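# Finish feeding timber, rack it in both hooks, stop machine

## Task

A powered roller feed was halted while a timber board was nearly all the way out; the rollers still hold only its tail end. Pressing the green button sets the feed running, and it keeps going until someone presses the red button. Get the timber resting in both of the hooks on the rack next to the outfeed side, and finish with the feed not running.

## Robot and tools

Setup: three arms, arm1, arm2 and arm3, each an i2rt Big YAM with a five-fingered right hand. Everything is given in one scene frame in metres, origin on the floor, +z up. Each arm's foot (base_link) faces its own +x. Feet: arm1 at (-0.149, +0.675, +0.887) quat wxyz (+0.744, +0.001, +0.007, -0.668); arm2 at (+1.151, -0.703, +0.748) quat (+0.605, +0.008, +0.003, +0.796); arm3 at (+1.153, +0.475, +0.813) quat (+0.676, -0.002, -0.006, -0.737). Reach is about 1.07 m from the joint1 axis.

Joints (radians, absolute): joint1_rad -2.879..2.879 swings the arm about its foot, positive counter-clockwise seen from above, 0 along the foot's +x. joint2_rad 0..3.141 shoulder (0 = upper arm pointing back, higher lifts it up then forward). joint3_rad 0..3.019 elbow (0 folded, higher opens). joint4_rad -1.692..1.57 tilts the hand, positive raises the fingers. joint5_rad -1.57..1.57 swings the hand sideways, positive to the arm's right. joint6_rad -2.094..2.094 rolls the hand, positive clockwise viewed from behind it. With joints 1, 5, 6 at 0 and the hand level and forward, the palm is down and the thumb on the left.

Hand values, all on a -1..1 scale and absolute: hand_little, hand_ring, hand_middle, hand_index (+1 straight, -1 curled), hand_thumb_bend (+1 straight, -1 bent), hand_thumb_turn (+1 beside the palm, -1 across in front of it). Two settings that do not move anything: hand_force_limit (-1 about 0 N up to +1 = 10 N at the fingertip, 15 N for the thumb motors; starts at 0) and hand_speed (-0.96..1; near zero at -1, full at +0.48 and above; starts at -0.8). A finger motor only starts when its target changes by at least 0.002; it stops at the target or when its load reaches the force limit, then locks. Close at hand_speed -0.94 or below for a soft grip. To grip harder, raise the limit and send a more-closed target; to release, send a more-open target.

Hand point: 0.045 m in front of the palm; its +z runs along straight fingers, +y out of the palm, +x across the palm away from the thumb. Fingers sit 0.06 m behind the point along -y and reach 0.06-0.07 m past it. Thumb turned in front plus fingers can wrap something 0.035-0.065 m thick; a handle down to about 0.025 m also works. A bracket on the little-finger side of the wrist juts out and can strike things. The wrist camera is on that side, aimed at the hand point; with joint6 near -1.3 its image is upright.

Tool move: optional keys arm1, arm2, arm3, each a separate object for that arm, plus cameras. Inside an arm's object: joints (a dict of joint name to absolute target), and/or target, a list of seven numbers [x, y, z, qw, qx, qy, qz]: an absolute hand pose in the scene frame, metres and unit quaternion, in the same form the result's hand line prints. With target, speed sets the top straight-line speed in m/s (0.002..4.3, default 0.25; turning capped at twice that in rad/s); the hand travels in a straight line from its hand_target pose. When target is present, joints may only carry hand_* keys, or the call is rejected. min_time_s (0.1..8 s) goes with joints and sets the least duration of the arm joint moves. All arms' motions start together; hand paths end together and give up after 10 s; no action exceeds 15 s. Paths do not avoid obstacles or other arms; the hand lags and can overshoot, most when the arm is stretched. cameras: a list of names from arm1_cam_wrist, arm2_cam_wrist, arm3_cam_wrist, cam_button, cam_end, cam_over, cam_side, or ["all"]; [] for none. A move with no action returns full state for every arm and all images.

wait: seconds 0..10, optional cameras; commands nothing. zoom_image: camera plus region [x0, y0, x1, y1] in pixels of that camera's most recent image (origin top-left, at most 504 by 504). show_instructions: displays the reference page(s). finished_scene: ends the scene for good (scene 1 may be omitted); the result must hold with the arms idle.

Reading results: pictures lists image order; move names arms that got a motion; "as last shown" means that arm received nothing and its status lines read "not commanded". hand is the measured pose, hand_target the pose the held joint targets give. Statuses: done (within 1 cm and 2 degrees), off_target (resting short, maybe still pushing), time_out (a stop; on_its_own shows what it keeps pushing for), not_followed, "joint command not followed" or "pose unreachable" (a safety check withheld joint targets; the hand still acts). hand_stopped_by gives six words for little, ring, middle, index, thumb_bend, thumb_turn: moving, target, force, stalled or fault. *_load_n are fingertip loads in N, positive pushing open; a grip loss shows as loads near 0. Joint velocities in rad/s; "within noise" means still. Torques are in joint order with offsets and noise. MOTOR HOT appears at 85 °C; at 100 °C the arm drops for 30-60 s, and targets reading limit_stop_at_motor_heat must be resent. After a refused call or a stop during a call, the later move/wait/finished_scene calls in that reply are skipped.

Cautions: the scene keeps running while you think, holding the last command. Pressing hard between two robots ends the scene; closing a hand on another robot's fingers counts. Arms do not stop on contact and keep pushing. Do not knock objects out of the work area or let the timber fall; avoid drops, releasing moving parts, slamming fixed things, and overloading fingers. Joint-space moves can swing wide; stretched fast arms may overshoot by about 30 degrees. Holding loads or stretching heats motors. Loose items may occasionally be nudged.

Each tool is called by a JSON object that holds its "api" and its "payload", one argument or row to a line.

Reference images:

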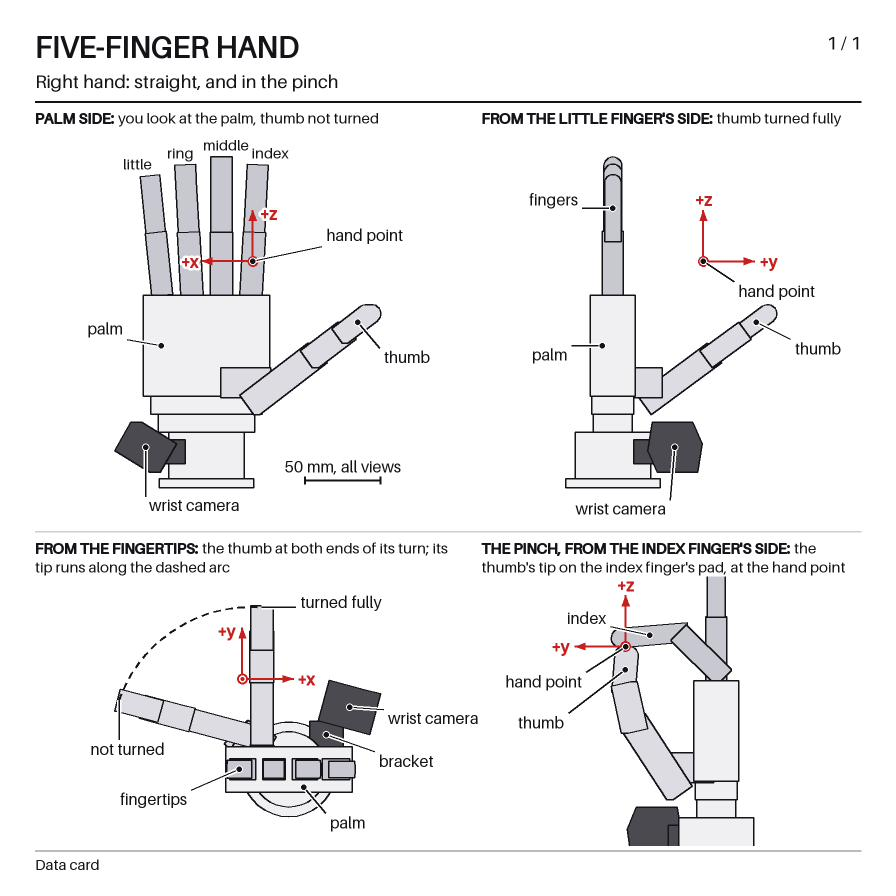

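## Session

{"api": "move", "payload": {

}}

Scene clock: 0.00 s.
Joint torques (N m): no reading
Heat: arm1: hottest joint2_rad 27 °C; arm2: hottest joint5_rad 26 °C; arm3: hottest joint2_rad 23 °C.
Joint velocities: within noise
arm1.joint_positions: joint1_rad=+0.902 joint2_rad=+0.611 joint3_rad=+1.434 joint4_rad=-1.431 joint5_rad=+0.233 joint6_rad=-1.182 hand_little=+1.000 hand_ring=+1.000 hand_middle=+1.000 hand_index=+1.000 hand_thumb_turn=+1.000 hand_thumb_bend=+1.000 hand_force_limit=+0.000 hand_speed=-0.800
arm1.joint_status: not commanded
arm1.hand_stopped_by: target,target,target,target,target,target
arm1.little_load_n: 0.0
arm1.ring_load_n: 0.0
arm1.middle_load_n: 0.0
arm1.index_load_n: 0.0
arm1.thumb_bend_load_n: 0.0
arm1.thumb_turn_load_n: 0.0
arm1.hand: x=-0.0318 y=+0.4947 z=+1.3809 quat_wxyz=(+0.140, +0.761, -0.452, +0.443) (m; scene frame)
arm1.hand_target: x=-0.0325 y=+0.4951 z=+1.3883 quat_wxyz=(+0.140, +0.757, -0.451, +0.452) (m; scene frame)
arm1.hand_status: not commanded
arm2.joint_positions: joint1_rad=+0.834 joint2_rad=+0.619 joint3_rad=+1.389 joint4_rad=-1.256 joint5_rad=+0.116 joint6_rad=-1.355 hand_little=+1.000 hand_ring=+1.000 hand_middle=+1.000 hand_index=+1.000 hand_thumb_turn=+1.000 hand_thumb_bend=+1.000 hand_force_limit=+0.000 hand_speed=-0.800
arm2.joint_status: not commanded
arm2.hand_stopped_by: target,target,target,target,target,target
arm2.little_load_n: 0.0
arm2.ring_load_n: 0.0
arm2.middle_load_n: 0.0
arm2.index_load_n: 0.0
arm2.thumb_bend_load_n: 0.0
arm2.thumb_turn_load_n: 0.0
arm2.hand: x=+0.9806 y=-0.5315 z=+1.2634 quat_wxyz=(-0.512, +0.314, +0.791, +0.113) (m; scene frame)
arm2.hand_target: x=+0.9823 y=-0.5323 z=+1.2724 quat_wxyz=(-0.521, +0.313, +0.786, +0.114) (m; scene frame)
arm2.hand_status: not commanded
arm3.joint_positions: joint1_rad=+0.338 joint2_rad=+0.617 joint3_rad=+1.359 joint4_rad=-1.217 joint5_rad=-0.294 joint6_rad=-1.420 hand_little=+1.000 hand_ring=+1.000 hand_middle=+1.000 hand_index=+1.000 hand_thumb_turn=+1.000 hand_thumb_bend=+1.000 hand_force_limit=+0.000 hand_speed=-0.800
arm3.joint_status: not commanded
arm3.hand_stopped_by: target,target,target,target,target,target
arm3.little_load_n: 0.0
arm3.ring_load_n: 0.0
arm3.middle_load_n: 0.0
arm3.index_load_n: -0.5
arm3.thumb_bend_load_n: 0.0
arm3.thumb_turn_load_n: 0.0
arm3.hand: x=+1.2181 y=+0.2291 z=+1.3180 quat_wxyz=(+0.183, +0.675, -0.507, +0.504) (m; scene frame)
arm3.hand_target: x=+1.2177 y=+0.2304 z=+1.3298 quat_wxyz=(+0.190, +0.671, -0.501, +0.512) (m; scene frame)
arm3.hand_status: not commanded
pictures: arm1_cam_wrist, arm2_cam_wrist, arm3_cam_wrist, cam_button, cam_end, cam_over, cam_side

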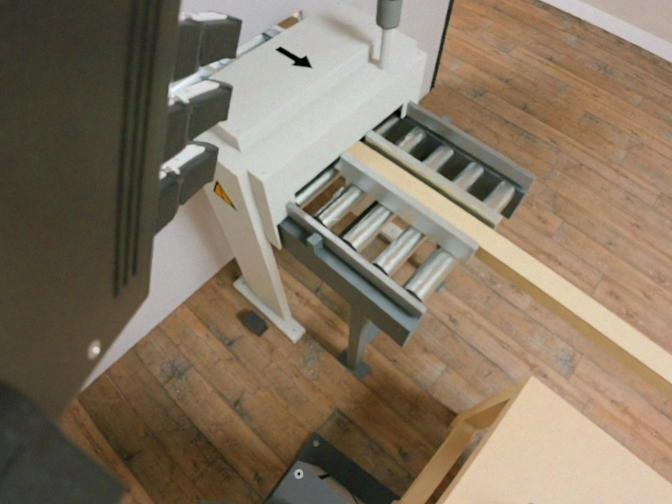

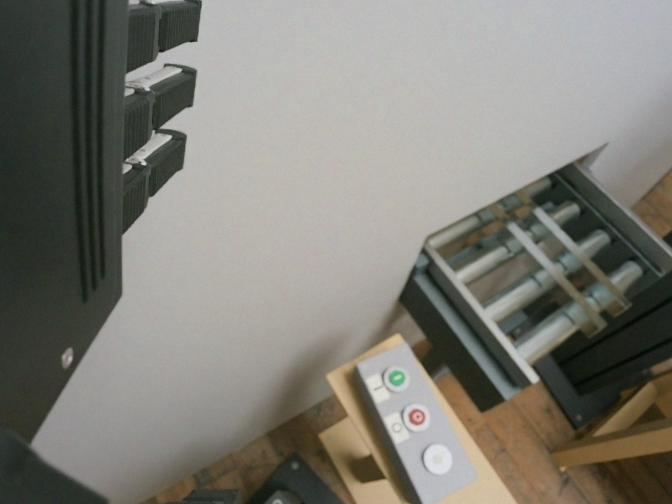

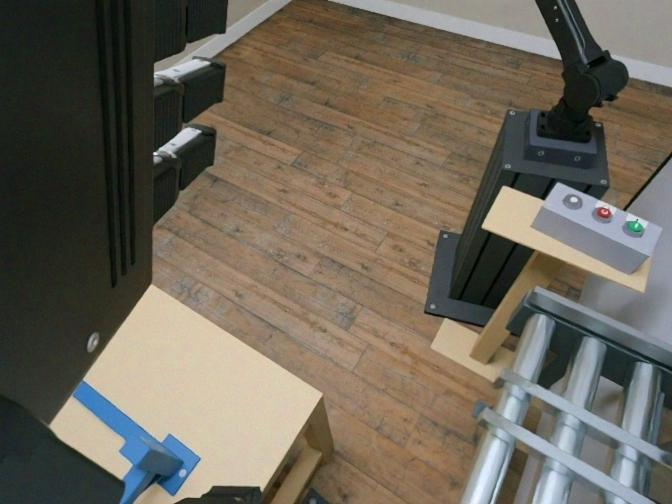

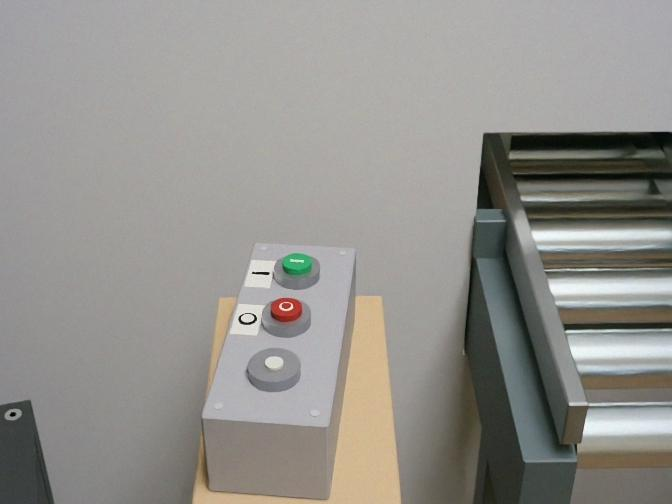

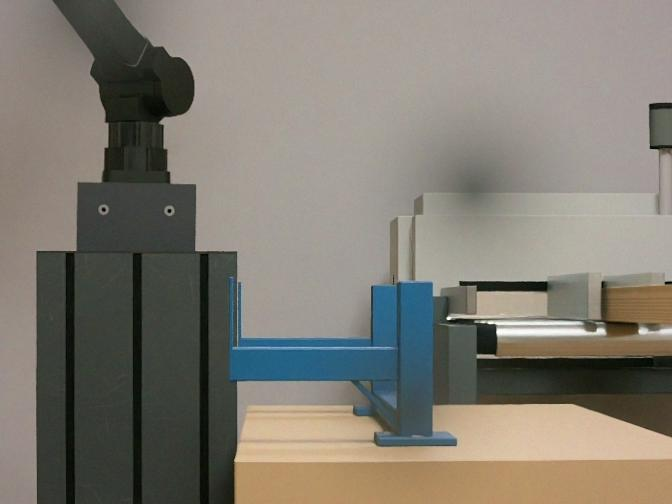

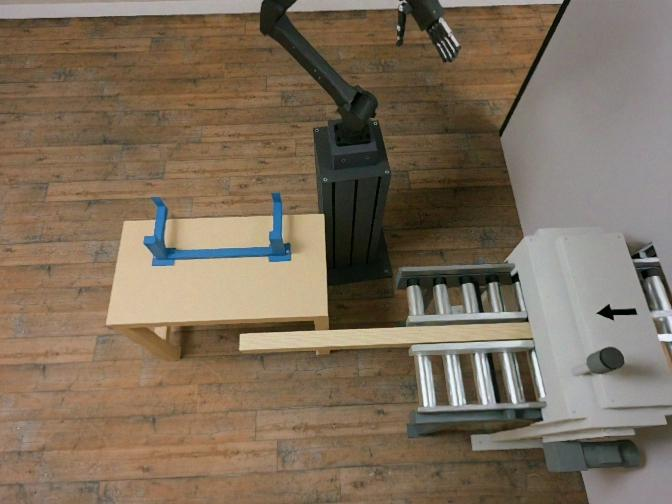

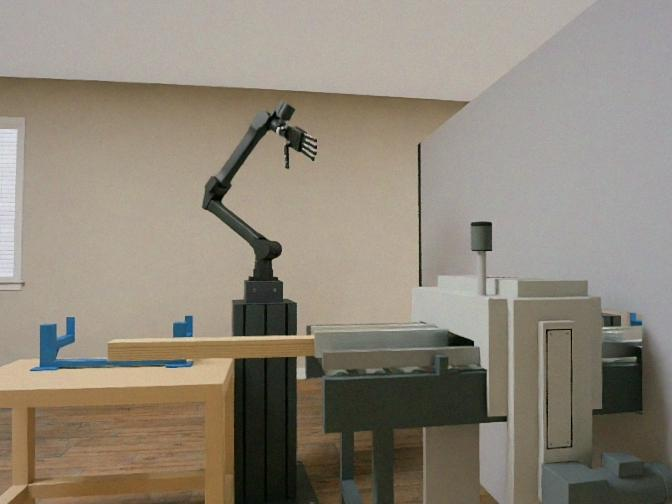

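{"api": "zoom_image", "payload": {
  "camera": "cam_over",
  "region": [100, 180, 360, 370]
}}

{"api": "zoom_image", "payload": {
  "camera": "cam_over",
  "region": [380, 200, 672, 480]
}}

{"api": "zoom_image", "payload": {
  "camera": "cam_side",
  "region": [0, 280, 360, 420]
}}

{"api": "zoom_image", "payload": {
  "camera": "cam_end",
  "region": [200, 180, 672, 470]
}}

{"api": "zoom_image", "payload": {
  "camera": "cam_side",
  "region": [300, 240, 672, 504]
}}

Scaled by 1.938 from the camera's image (finer frame: 960x720).

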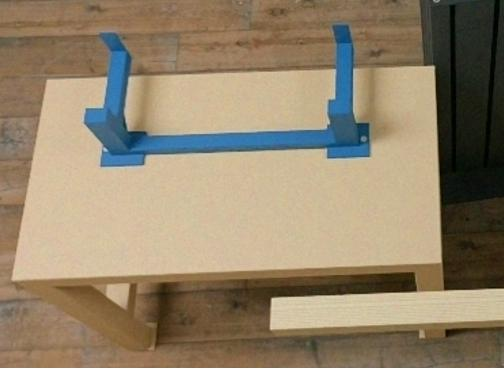

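Scaled by 1.726 from the camera's image (finer frame: 960x720).

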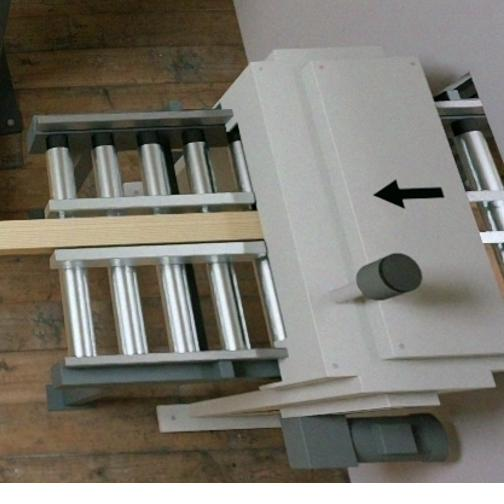

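Scaled by 1.400 from the camera's image (finer frame: 960x720).

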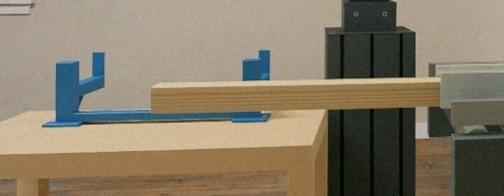

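Scaled by 1.068 from the camera's image (finer frame: 960x720).

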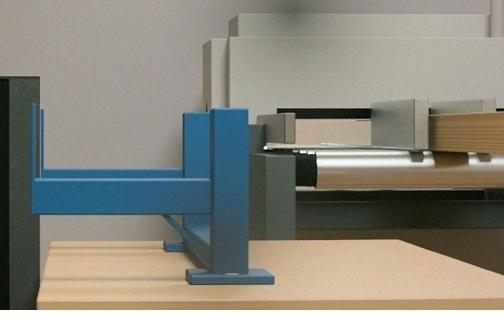

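Scaled by 1.355 from the camera's image (finer frame: 960x720).

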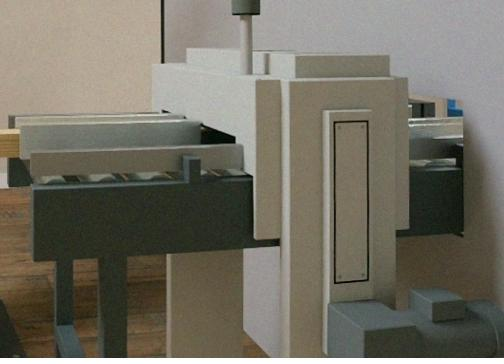

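{"api": "move", "payload": {
  "arm1": {"joints": {"joint1_rad": 0.0, "joint5_rad": 0.0, "joint6_rad": -1.3}, "min_time_s": 2.5},
  "cameras": ["arm1_cam_wrist", "cam_over", "cam_side"]
}}

{"api": "move", "payload": {
  "arm1": {"joints": {"joint1_rad": -0.9}, "min_time_s": 2.5},
  "cameras": ["arm1_cam_wrist", "cam_over", "cam_side"]
}}

Scene clock: 106.03 s.
Joint torques (N m): arm1=[-3.19 4.95 8.36 1.91 0.03 -0.09] | arm2=[-0.97 2.67 8.44 1.4 0.03 -0.03] | arm3=[-0.38 4.07 9.2 2 -0.1 0.1]
Heat: arm1: hottest joint2_rad 26 °C; arm2: hottest joint3_rad 25 °C; arm3: hottest joint3_rad 30 °C.
move: arm1 done
Joint velocities: within noise
arm1.joint_positions: joint1_rad=+0.008 joint2_rad=+0.611 joint3_rad=+1.434 joint4_rad=-1.431 joint5_rad=+0.001 joint6_rad=-1.288 hand_little=+1.000 hand_ring=+1.000 hand_middle=+1.000 hand_index=+1.000 hand_thumb_turn=+1.000 hand_thumb_bend=+1.000 hand_force_limit=+0.000 hand_speed=-0.800
arm1.joint_status: all done
arm1.hand_stopped_by: target,target,target,target,target,target
arm1.little_load_n: 0.0
arm1.ring_load_n: 0.0
arm1.middle_load_n: 0.0
arm1.index_load_n: 0.0
arm1.thumb_bend_load_n: 0.5
arm1.thumb_turn_load_n: 0.0
arm1.hand: x=-0.1707 y=+0.4613 z=+1.3771 quat_wxyz=(+0.257, +0.575, -0.678, +0.379)
arm1.hand_target: x=-0.1738 y=+0.4619 z=+1.3852 quat_wxyz=(+0.266, +0.571, -0.675, +0.383)
arm1.hand_status: not commanded
arm2, arm3: as last shown
arm2.ring_load_n: -0.5
arm3.index_load_n: 0.5

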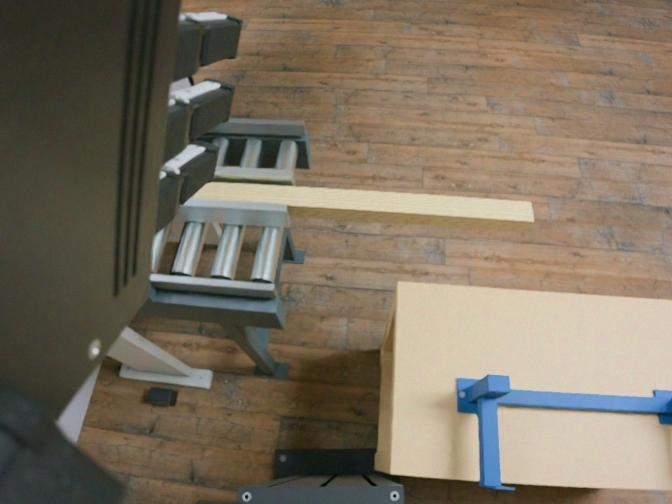

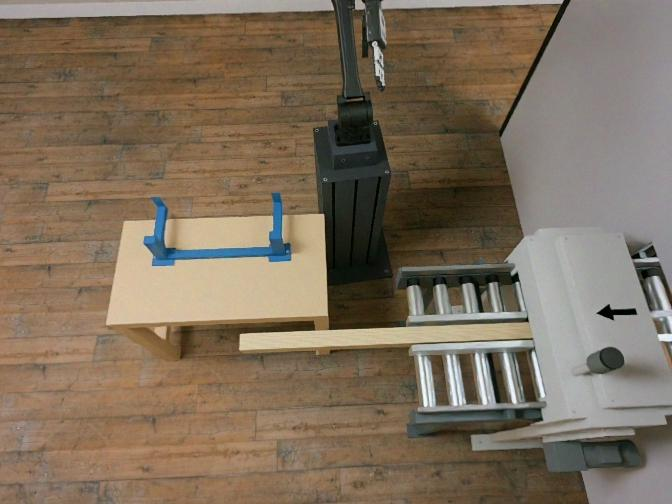

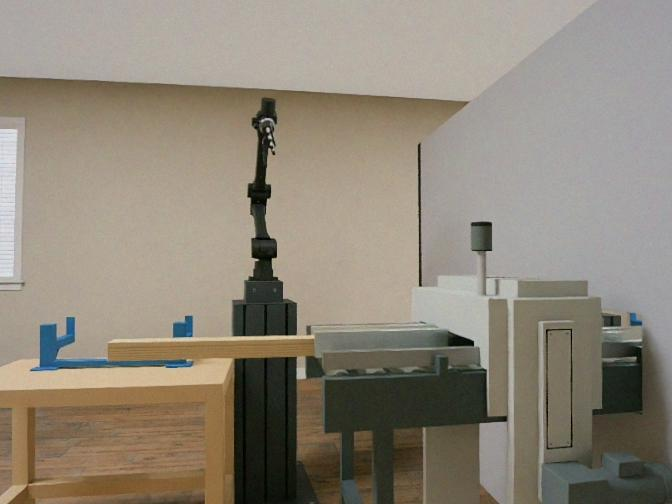

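Scene clock: 109.00 s.
Joint torques (N m): arm1=[-3.25 5.19 8.31 1.92 0.08 -0.09] | arm2=[-0.67 2.49 8.4 1.44 0.03 -0.03] | arm3=[-0.38 4.01 9.21 2 -0.1 0.1]
Heat: arm1: hottest joint2_rad 26 °C; arm2: hottest joint3_rad 25 °C; arm3: hottest joint3_rad 30 °C.
move: arm1 done
Joint velocities: within noise
arm1.joint_positions: joint1_rad=-0.885 joint2_rad=+0.611 joint3_rad=+1.434 joint4_rad=-1.431 joint5_rad=+0.001 joint6_rad=-1.289 hand_little=+1.000 hand_ring=+1.000 hand_middle=+1.000 hand_index=+1.000 hand_thumb_turn=+1.000 hand_thumb_bend=+1.000 hand_force_limit=+0.000 hand_speed=-0.800
arm1.joint_status: all done
arm1.hand_stopped_by: target,target,target,target,target,target
arm1.little_load_n: 0.0
arm1.ring_load_n: 0.0
arm1.middle_load_n: 0.0
arm1.index_load_n: 0.0
arm1.thumb_bend_load_n: 0.0
arm1.thumb_turn_load_n: 0.0
arm1.hand: x=-0.3233 y=+0.5591 z=+1.3797 quat_wxyz=(+0.401, +0.228, -0.857, +0.231)
arm1.hand_target: x=-0.3247 y=+0.5623 z=+1.3878 quat_wxyz=(+0.411, +0.225, -0.853, +0.231)
arm1.hand_status: not commanded
arm2, arm3: as last shown
arm2.ring_load_n: 0.0
arm3.index_load_n: 0.0

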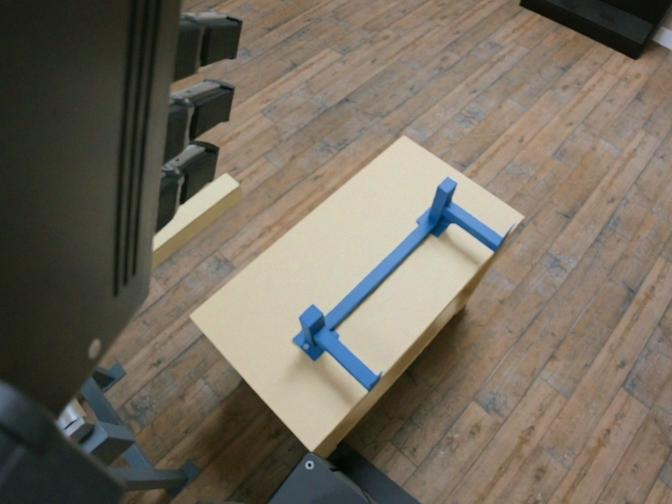

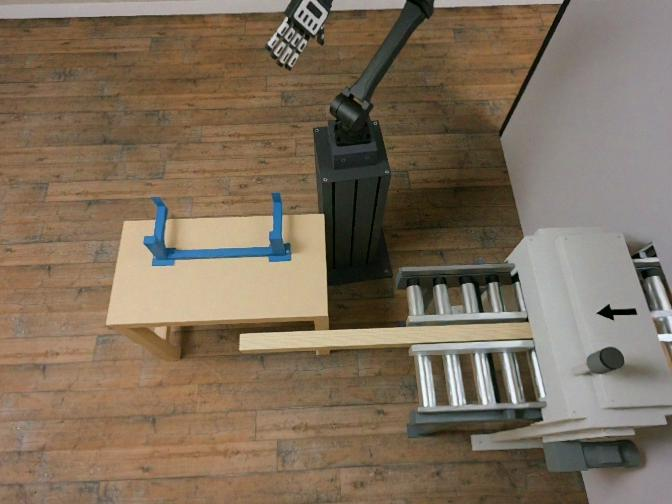

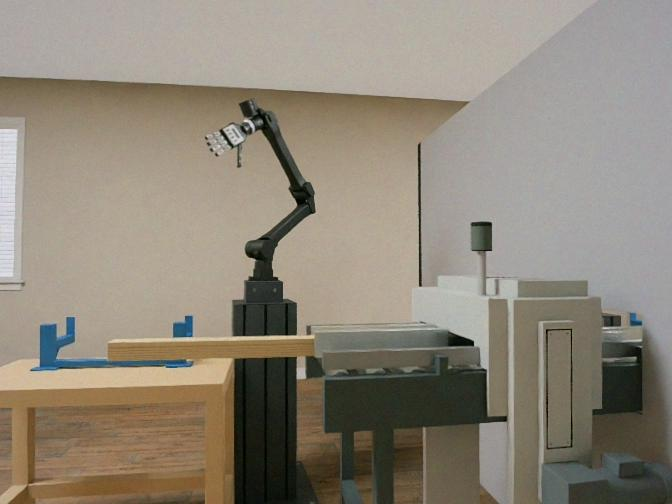

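{"api": "move", "payload": {
  "arm1": {"joints": {"joint1_rad": -0.2, "joint6_rad": 0.0, "hand_thumb_turn": 1.0}, "min_time_s": 2.5}
}}

{"api": "move", "payload": {
  "arm1": {"target": [-0.25, 0.20, 1.10, 0, 0, 0.7071, -0.7071], "speed": 0.2},
  "cameras": ["arm1_cam_wrist", "cam_over", "cam_side", "cam_end"]
}}

Scene clock: 217.20 s.
Joint torques (N m): arm1=[-0.67 5.07 8.35 1.92 0.07 0.15] | arm2=[-0.85 2.78 8.4 1.42 0.03 -0.01] | arm3=[-0.38 4.13 9.22 2.02 -0.1 0.1]
Heat: arm1: hottest joint2_rad 26 °C; arm2: hottest joint3_rad 26 °C; arm3: hottest joint3_rad 31 °C.
move: arm1 done
Joint velocities: within noise
arm1.joint_positions: joint1_rad=-0.207 joint2_rad=+0.611 joint3_rad=+1.434 joint4_rad=-1.431 joint5_rad=+0.000 joint6_rad=-0.018 hand_little=+1.000 hand_ring=+1.000 hand_middle=+1.000 hand_index=+1.000 hand_thumb_turn=+1.000 hand_thumb_bend=+1.000 hand_force_limit=+0.000 hand_speed=-0.800
arm1.joint_status: all done
arm1.hand_stopped_by: target,target,target,target,target,target
arm1.little_load_n: 0.0
arm1.ring_load_n: 0.0
arm1.middle_load_n: 0.0
arm1.index_load_n: 0.0
arm1.thumb_bend_load_n: 0.0
arm1.thumb_turn_load_n: 0.0
arm1.hand: x=-0.1349 y=+0.4720 z=+1.3651 quat_wxyz=(+0.031, -0.034, -0.888, +0.458)
arm1.hand_target: x=-0.1310 y=+0.4724 z=+1.3729 quat_wxyz=(+0.025, -0.032, -0.884, +0.467)
arm1.hand_status: not commanded
arm2, arm3: as last shown
pictures: none

Scene clock: 220.23 s.
Joint torques (N m): arm1=[-3.43 -2.55 7.69 2.56 -0.01 0.15] | arm2=[-0.67 2.84 8.34 1.39 0.04 -0.01] | arm3=[-0.38 4.07 9.21 2.02 -0.1 0.1]
Heat: arm1: hottest joint2_rad 26 °C; arm2: hottest joint3_rad 26 °C; arm3: hottest joint3_rad 31 °C.
move: arm1 done
Joint velocities: within noise
arm1.joint_positions: joint1_rad=-0.534 joint2_rad=+1.143 joint3_rad=+0.509 joint4_rad=+0.637 joint5_rad=-0.434 joint6_rad=+0.002 hand_little=+1.000 hand_ring=+1.000 hand_middle=+1.000 hand_index=+1.000 hand_thumb_turn=+1.000 hand_thumb_bend=+1.000 hand_force_limit=+0.000 hand_speed=-0.800
arm1.joint_status: not commanded
arm1.hand_stopped_by: target,target,target,target,target,target
arm1.little_load_n: 0.0
arm1.ring_load_n: 0.0
arm1.middle_load_n: 0.0
arm1.index_load_n: -0.5
arm1.thumb_bend_load_n: 0.0
arm1.thumb_turn_load_n: -0.5
arm1.hand: x=-0.2424 y=+0.1978 z=+1.1001 quat_wxyz=(+0.000, +0.006, -0.710, +0.704)
arm1.hand_target: x=-0.2487 y=+0.1992 z=+1.0956 quat_wxyz=(+0.000, -0.003, -0.710, +0.704)
arm1.hand_status: done (0.008 m and 0.8 deg from the pose sent, 0.397 m and 35.9 deg at the start)
arm2, arm3: as last shown
pictures: arm1_cam_wrist, cam_end, cam_over, cam_side

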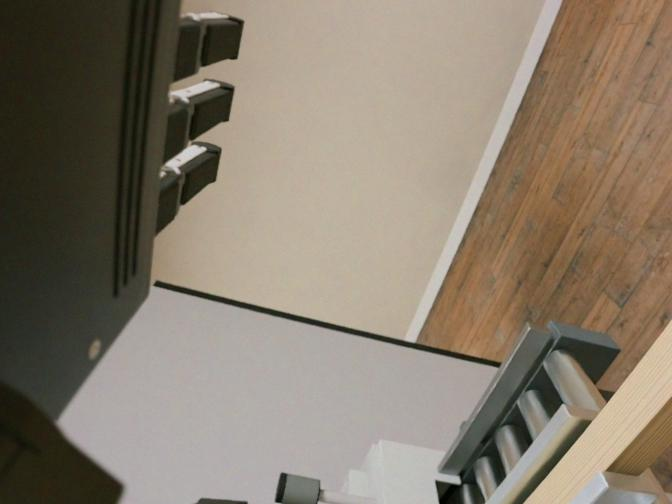

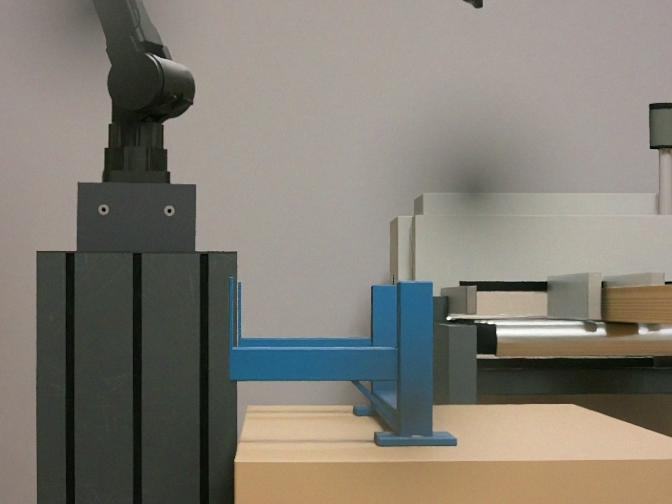

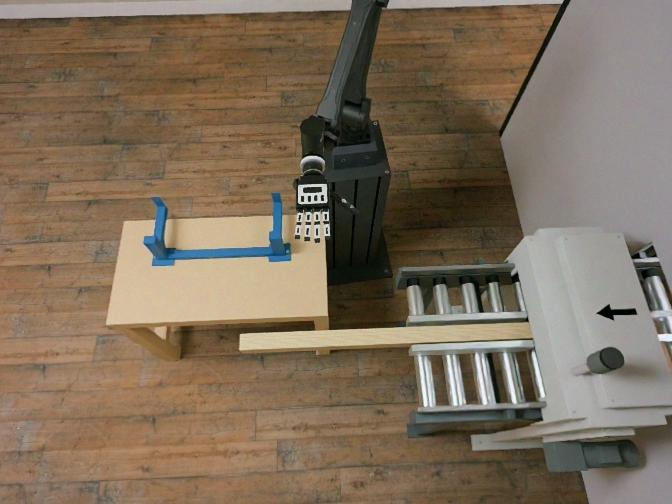

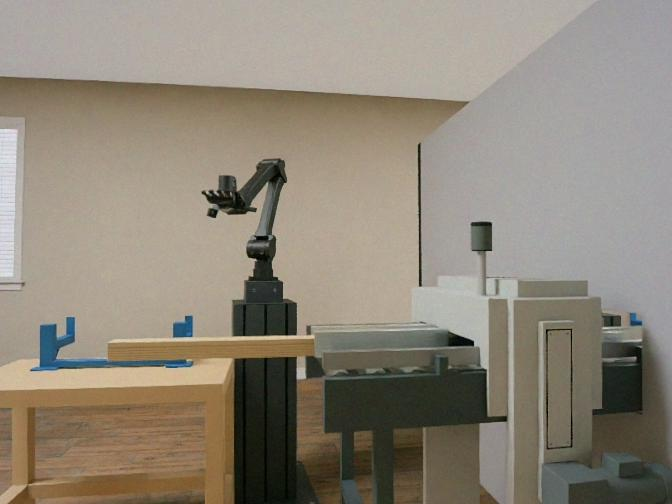

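{"api": "zoom_image", "payload": {
  "camera": "cam_side",
  "region": [170, 140, 320, 250]
}}

{"api": "zoom_image", "payload": {
  "camera": "cam_over",
  "region": [220, 100, 420, 360]
}}

Scaled by 3.360 from the camera's image (finer frame: 960x720).

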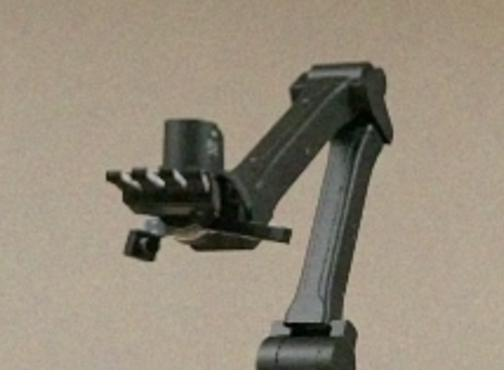

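Scaled by 1.938 from the camera's image (finer frame: 960x720).

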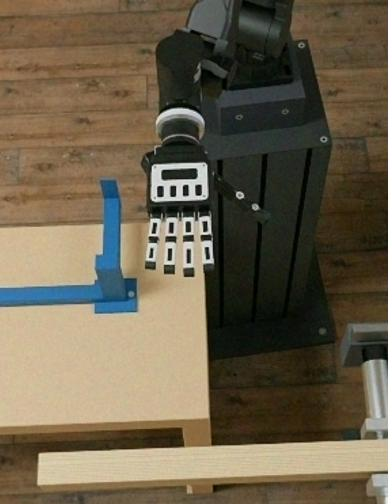

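{"api": "move", "payload": {
  "arm1": {"target": [-0.15, 0.13, 1.10, 0, 0, 1, 0], "speed": 0.2},
  "arm2": {"joints": {"joint1_rad": 0.25, "joint6_rad": 0.0, "hand_little": -1, "hand_ring": -1, "hand_middle": -1}, "min_time_s": 2.5}
}}

{"api": "move", "payload": {
  "arm2": {"target": [0.98, -0.36, 1.10, 0, 0.9695, 0.245, 0], "speed": 0.2},
  "cameras": ["all"]
}}

Scene clock: 340.77 s.
Joint torques (N m): arm1=[-1.03 -13.98 12.04 -0.01 0.21 0.15] | arm2=[-1.73 2.67 8.42 1.42 0.04 0.14] | arm3=[-0.38 4.13 9.21 2 -0.1 0.1]
Heat: arm1: hottest joint2_rad 26 °C; arm2: hottest joint3_rad 27 °C; arm3: hottest joint3_rad 32 °C.
move: arm1 off_target; arm2 done
Joint velocities: within noise
arm1.joint_positions: joint1_rad=-0.179 joint2_rad=+1.913 joint3_rad=+1.961 joint4_rad=-1.627 joint5_rad=-0.014 joint6_rad=-0.071 hand_little=+1.000 hand_ring=+1.000 hand_middle=+1.000 hand_index=+1.000 hand_thumb_turn=+1.000 hand_thumb_bend=+1.000 hand_force_limit=+0.000 hand_speed=-0.800
arm1.joint_status: not commanded
arm1.hand_stopped_by: target,target,target,target,target,target
arm1.little_load_n: 0.0
arm1.ring_load_n: 0.0
arm1.middle_load_n: 0.0
arm1.index_load_n: 0.0
arm1.thumb_bend_load_n: 0.0
arm1.thumb_turn_load_n: 0.0
arm1.hand: x=-0.1564 y=+0.1419 z=+1.0971 quat_wxyz=(-0.003, +0.000, -1.000, -0.009)
arm1.hand_target: x=-0.1498 y=+0.1315 z=+1.1023 quat_wxyz=(-0.001, +0.001, -1.000, +0.000)
arm1.hand_status: off_target (0.014 m and 1.1 deg from the pose sent, 0.115 m and 89.5 deg at the start)
arm2.joint_positions: joint1_rad=+0.262 joint2_rad=+0.619 joint3_rad=+1.389 joint4_rad=-1.256 joint5_rad=+0.117 joint6_rad=-0.019 hand_little=-1.000 hand_ring=-1.000 hand_middle=-1.000 hand_index=+1.000 hand_thumb_turn=+1.000 hand_thumb_bend=+1.000 hand_force_limit=+0.000 hand_speed=-0.800
arm2.joint_status: all done
arm2.hand_stopped_by: target,target,target,target,target,target
arm2.little_load_n: 0.0
arm2.ring_load_n: 0.5
arm2.middle_load_n: 0.0
arm2.index_load_n: 0.0
arm2.thumb_bend_load_n: 0.0
arm2.thumb_turn_load_n: 0.0
arm2.hand: x=+1.0329 y=-0.5033 z=+1.2426 quat_wxyz=(-0.515, +0.829, +0.200, -0.089)
arm2.hand_target: x=+1.0354 y=-0.5031 z=+1.2519 quat_wxyz=(-0.523, +0.826, +0.188, -0.091)
arm2.hand_status: not commanded
arm3: as last shown
pictures: none

Scene clock: 344.33 s.
Joint torques (N m): arm1=[-1.03 -13.98 12.04 -0.02 0.22 0.15] | arm2=[-1.49 -8.76 11.79 -0.17 -0.14 -0.11] | arm3=[-0.38 4.07 9.21 2.02 -0.1 0.1]
Heat: arm1: hottest joint2_rad 26 °C; arm2: hottest joint3_rad 27 °C; arm3: hottest joint3_rad 32 °C.
move: arm2 off_target
Joint velocities: within noise
arm1, arm3: as last shown
arm2.joint_positions: joint1_rad=+0.147 joint2_rad=+1.426 joint3_rad=+1.662 joint4_rad=-1.680 joint5_rad=+0.001 joint6_rad=-0.069 hand_little=-1.000 hand_ring=-1.000 hand_middle=-1.000 hand_index=+1.000 hand_thumb_turn=+1.000 hand_thumb_bend=+1.000 hand_force_limit=+0.000 hand_speed=-0.800
arm2.joint_status: not commanded
arm2.hand_stopped_by: target,target,target,target,target,target
arm2.little_load_n: 0.0
arm2.ring_load_n: 0.0
arm2.middle_load_n: 0.0
arm2.index_load_n: 0.0
arm2.thumb_bend_load_n: 0.0
arm2.thumb_turn_load_n: 0.0
arm2.hand: x=+0.9793 y=-0.3691 z=+1.0832 quat_wxyz=(-0.067, +0.968, +0.240, -0.018)
arm2.hand_target: x=+0.9803 y=-0.3589 z=+1.0975 quat_wxyz=(-0.083, +0.967, +0.240, -0.021)
arm2.hand_status: off_target (0.019 m and 8.0 deg from the pose sent, 0.209 m and 63.0 deg at the start; a joint's target at an end of its range on 44 of 107 steps)
pictures: arm1_cam_wrist, arm2_cam_wrist, arm3_cam_wrist, cam_button, cam_end, cam_over, cam_side

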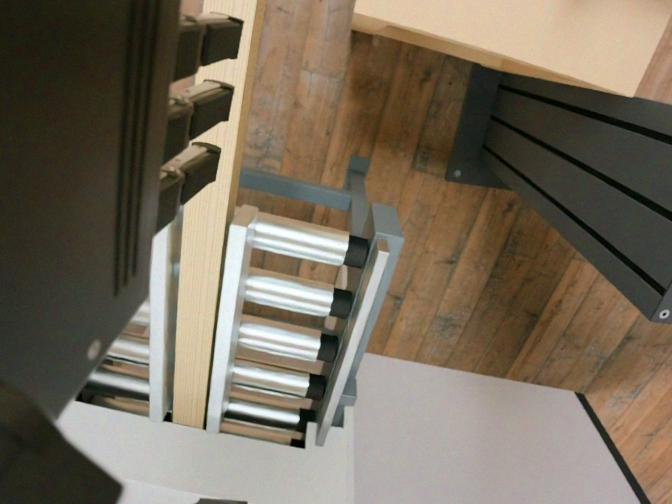

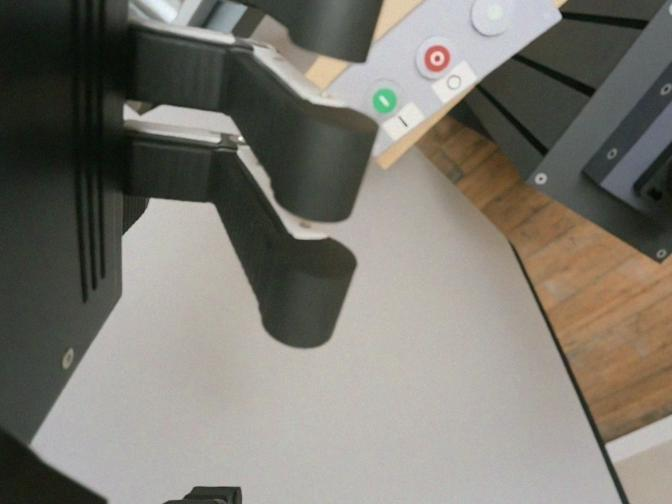

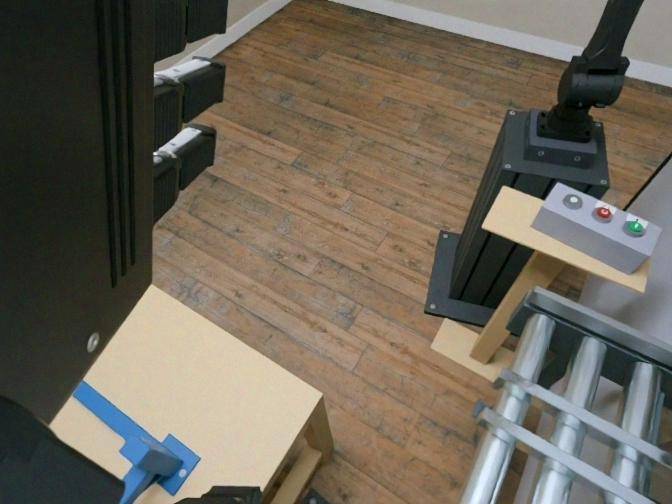

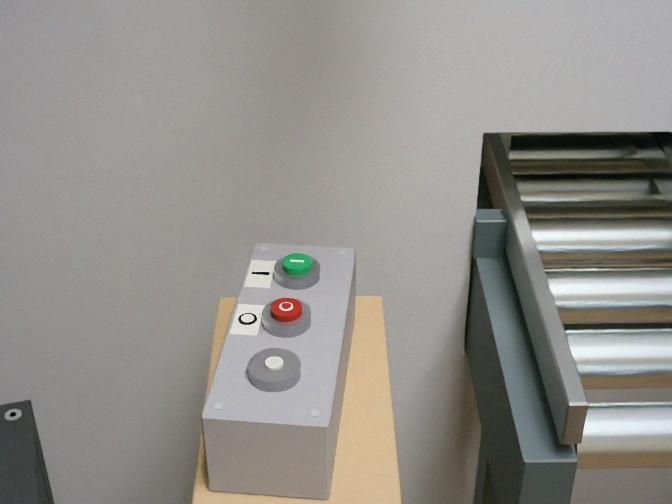

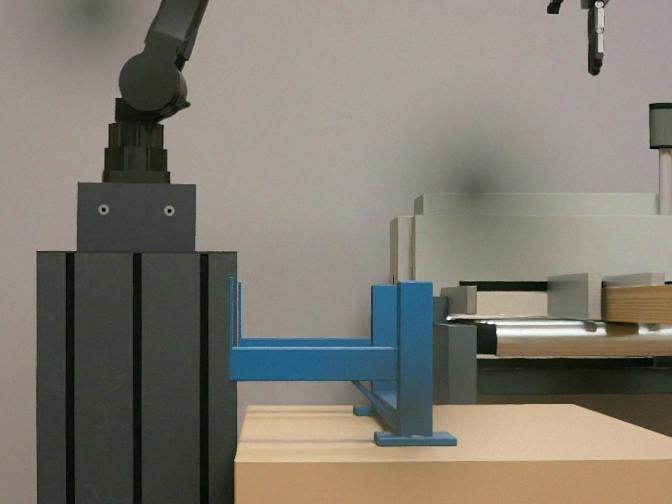

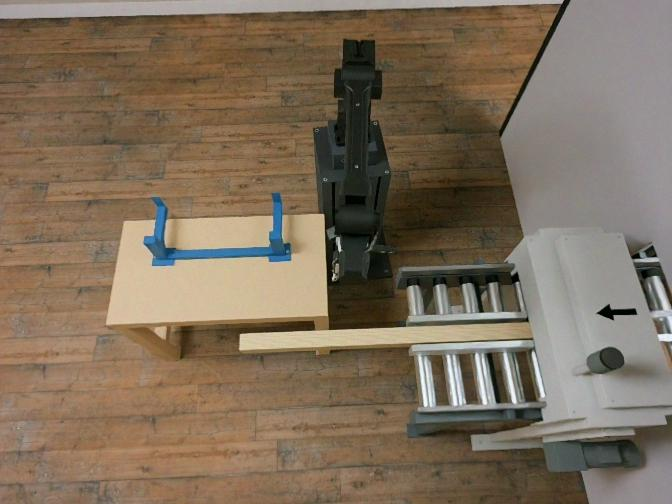

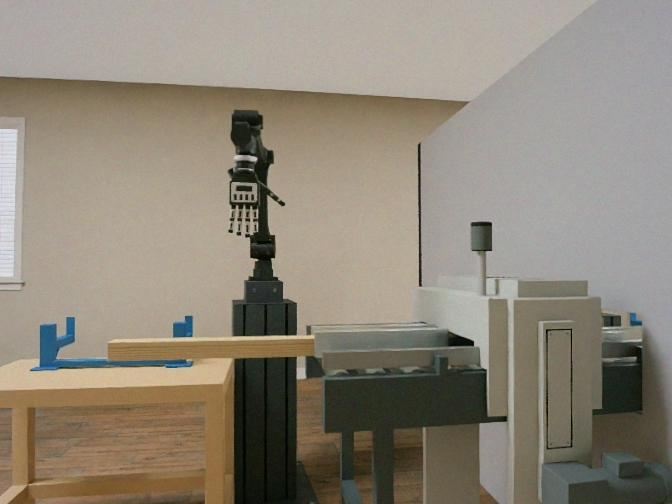

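{"api": "zoom_image", "payload": {
  "camera": "cam_side",
  "region": [200, 100, 320, 260]
}}

{"api": "zoom_image", "payload": {
  "camera": "cam_side",
  "region": [90, 310, 350, 390]
}}

{"api": "zoom_image", "payload": {
  "camera": "cam_over",
  "region": [290, 180, 450, 370]
}}

{"api": "zoom_image", "payload": {
  "camera": "arm1_cam_wrist",
  "region": [120, 0, 420, 460]
}}

{"api": "zoom_image", "payload": {
  "camera": "arm2_cam_wrist",
  "region": [200, 0, 600, 300]
}}

Scaled by 3.150 from the camera's image (finer frame: 960x720).

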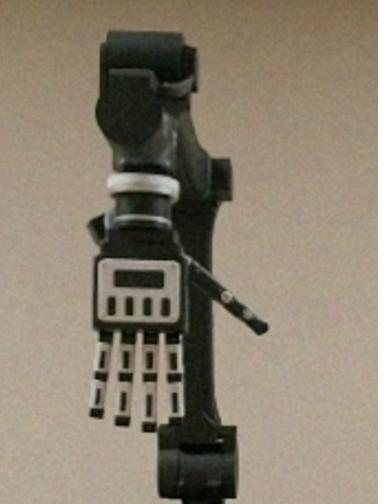

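Scaled by 1.938 from the camera's image (finer frame: 960x720).

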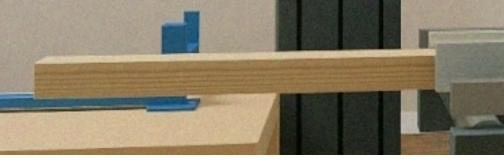

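Scaled by 2.653 from the camera's image (finer frame: 960x720).

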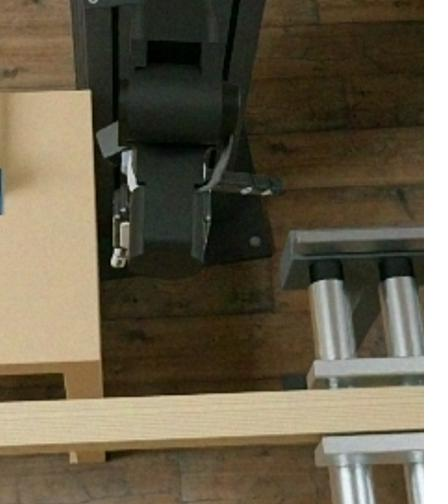

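Scaled by 1.096 from the camera's image (finer frame: 960x720).

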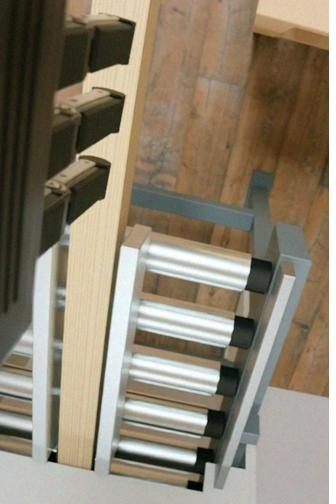

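Scaled by 1.260 from the camera's image (finer frame: 960x720).

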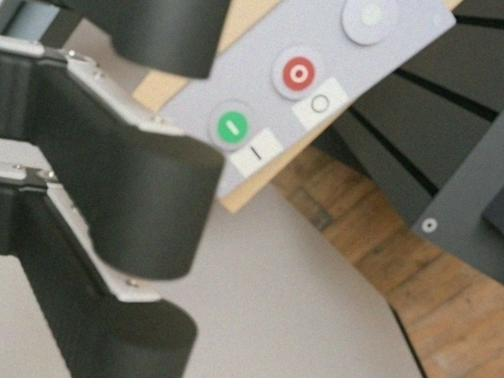

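{"api": "move", "payload": {
  "arm1": {"target": [-0.08, 0.03, 0.86, 0, 0, 1, 0], "speed": 0.15, "joints": {"hand_thumb_turn": -1.0, "hand_speed": -0.5}},
  "arm2": {"target": [1.044, -0.366, 0.97, 0, 0.7071, 0.7071, 0], "speed": 0.15},
  "cameras": ["arm1_cam_wrist", "arm2_cam_wrist", "cam_button", "cam_over", "cam_side", "cam_end"]
}}

Scene clock: 480.80 s.
Joint torques (N m): arm1=[-0.97 -18.02 11.47 0.54 0.23 0.15] | arm2=[0.15 -10.52 7.23 0.2 0.06 -0.09] | arm3=[-0.38 4.01 9.2 2 -0.1 0.1]
Heat: arm1: hottest joint3_rad 31 °C; arm2: hottest joint3_rad 33 °C; arm3: hottest joint3_rad 32 °C.
move: arm1 off_target; arm2 done
Joint velocities: within noise
arm1.joint_positions: joint1_rad=-0.069 joint2_rad=+2.318 joint3_rad=+2.010 joint4_rad=-1.281 joint5_rad=-0.010 joint6_rad=+0.044 hand_little=+1.000 hand_ring=+1.000 hand_middle=+1.000 hand_index=+1.000 hand_thumb_turn=-1.000 hand_thumb_bend=+1.000 hand_force_limit=+0.000 hand_speed=-0.500
arm1.joint_status: all done
arm1.hand_stopped_by: target,target,target,target,target,target
arm1.little_load_n: 0.0
arm1.ring_load_n: 0.0
arm1.middle_load_n: 0.0
arm1.index_load_n: 0.0
arm1.thumb_bend_load_n: 0.0
arm1.thumb_turn_load_n: 0.0
arm1.hand: x=-0.0901 y=+0.0474 z=+0.8595 quat_wxyz=(+0.000, -0.002, -1.000, -0.014)
arm1.hand_target: x=-0.0805 y=+0.0332 z=+0.8587 quat_wxyz=(+0.001, -0.001, -1.000, +0.000)
arm1.hand_status: off_target (0.020 m and 1.7 deg from the pose sent, 0.273 m and 1.1 deg at the start)
arm2.joint_positions: joint1_rad=+0.159 joint2_rad=+1.415 joint3_rad=+1.342 joint4_rad=-1.516 joint5_rad=+0.012 joint6_rad=-1.117 hand_little=-1.000 hand_ring=-1.000 hand_middle=-1.000 hand_index=+1.000 hand_thumb_turn=+1.000 hand_thumb_bend=+1.000 hand_force_limit=+0.000 hand_speed=-0.800
arm2.joint_status: not commanded
arm2.hand_stopped_by: target,target,target,target,target,target
arm2.little_load_n: 0.0
arm2.ring_load_n: 0.0
arm2.middle_load_n: 0.0
arm2.index_load_n: 0.0
arm2.thumb_bend_load_n: 0.0
arm2.thumb_turn_load_n: 0.0
arm2.hand: x=+1.0472 y=-0.3655 z=+0.9720 quat_wxyz=(+0.003, +0.715, +0.699, -0.002)
arm2.hand_target: x=+1.0449 y=-0.3681 z=+0.9710 quat_wxyz=(+0.000, +0.707, +0.707, +0.000)
arm2.hand_status: done (0.004 m and 1.4 deg from the pose sent, 0.130 m and 62.6 deg at the start)
arm3: as last shown
pictures: arm1_cam_wrist, arm2_cam_wrist, cam_button, cam_end, cam_over, cam_side

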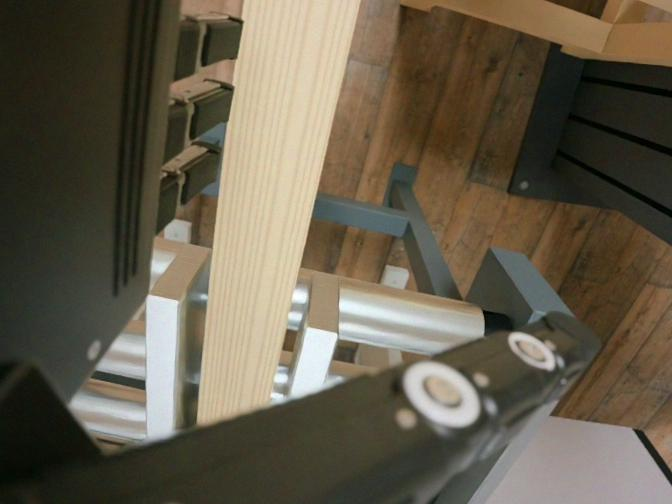

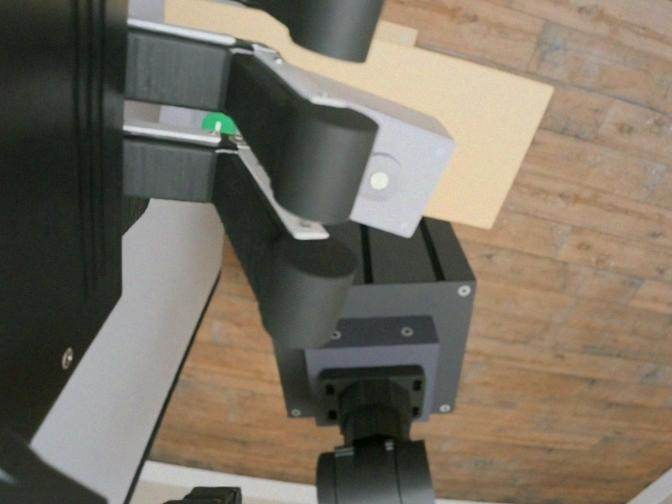

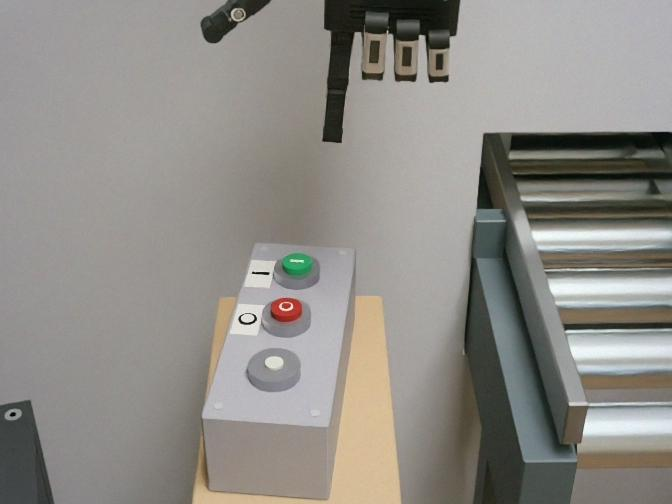

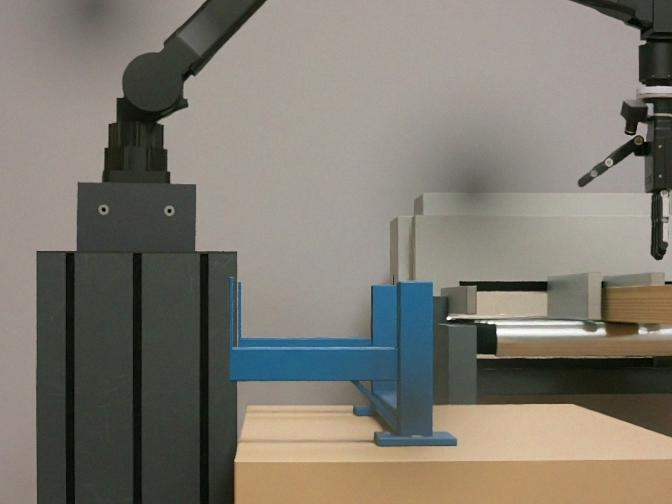

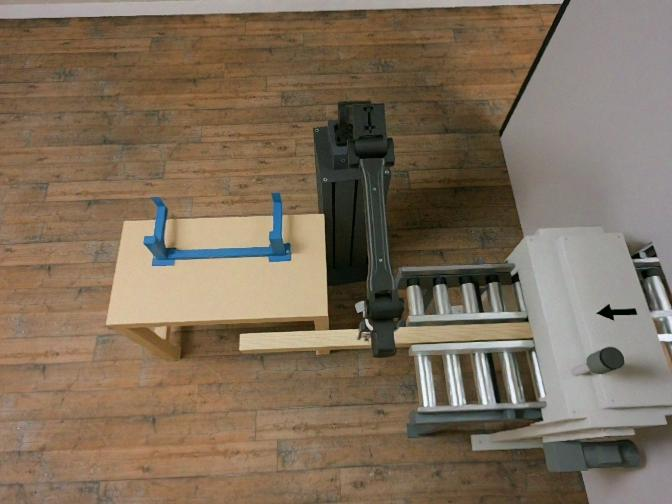

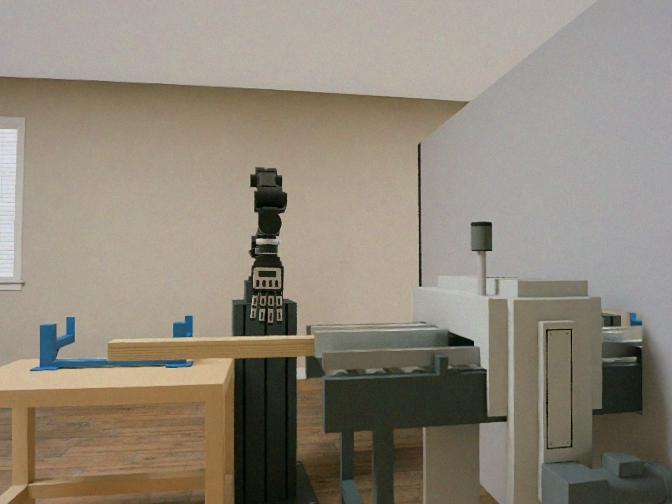

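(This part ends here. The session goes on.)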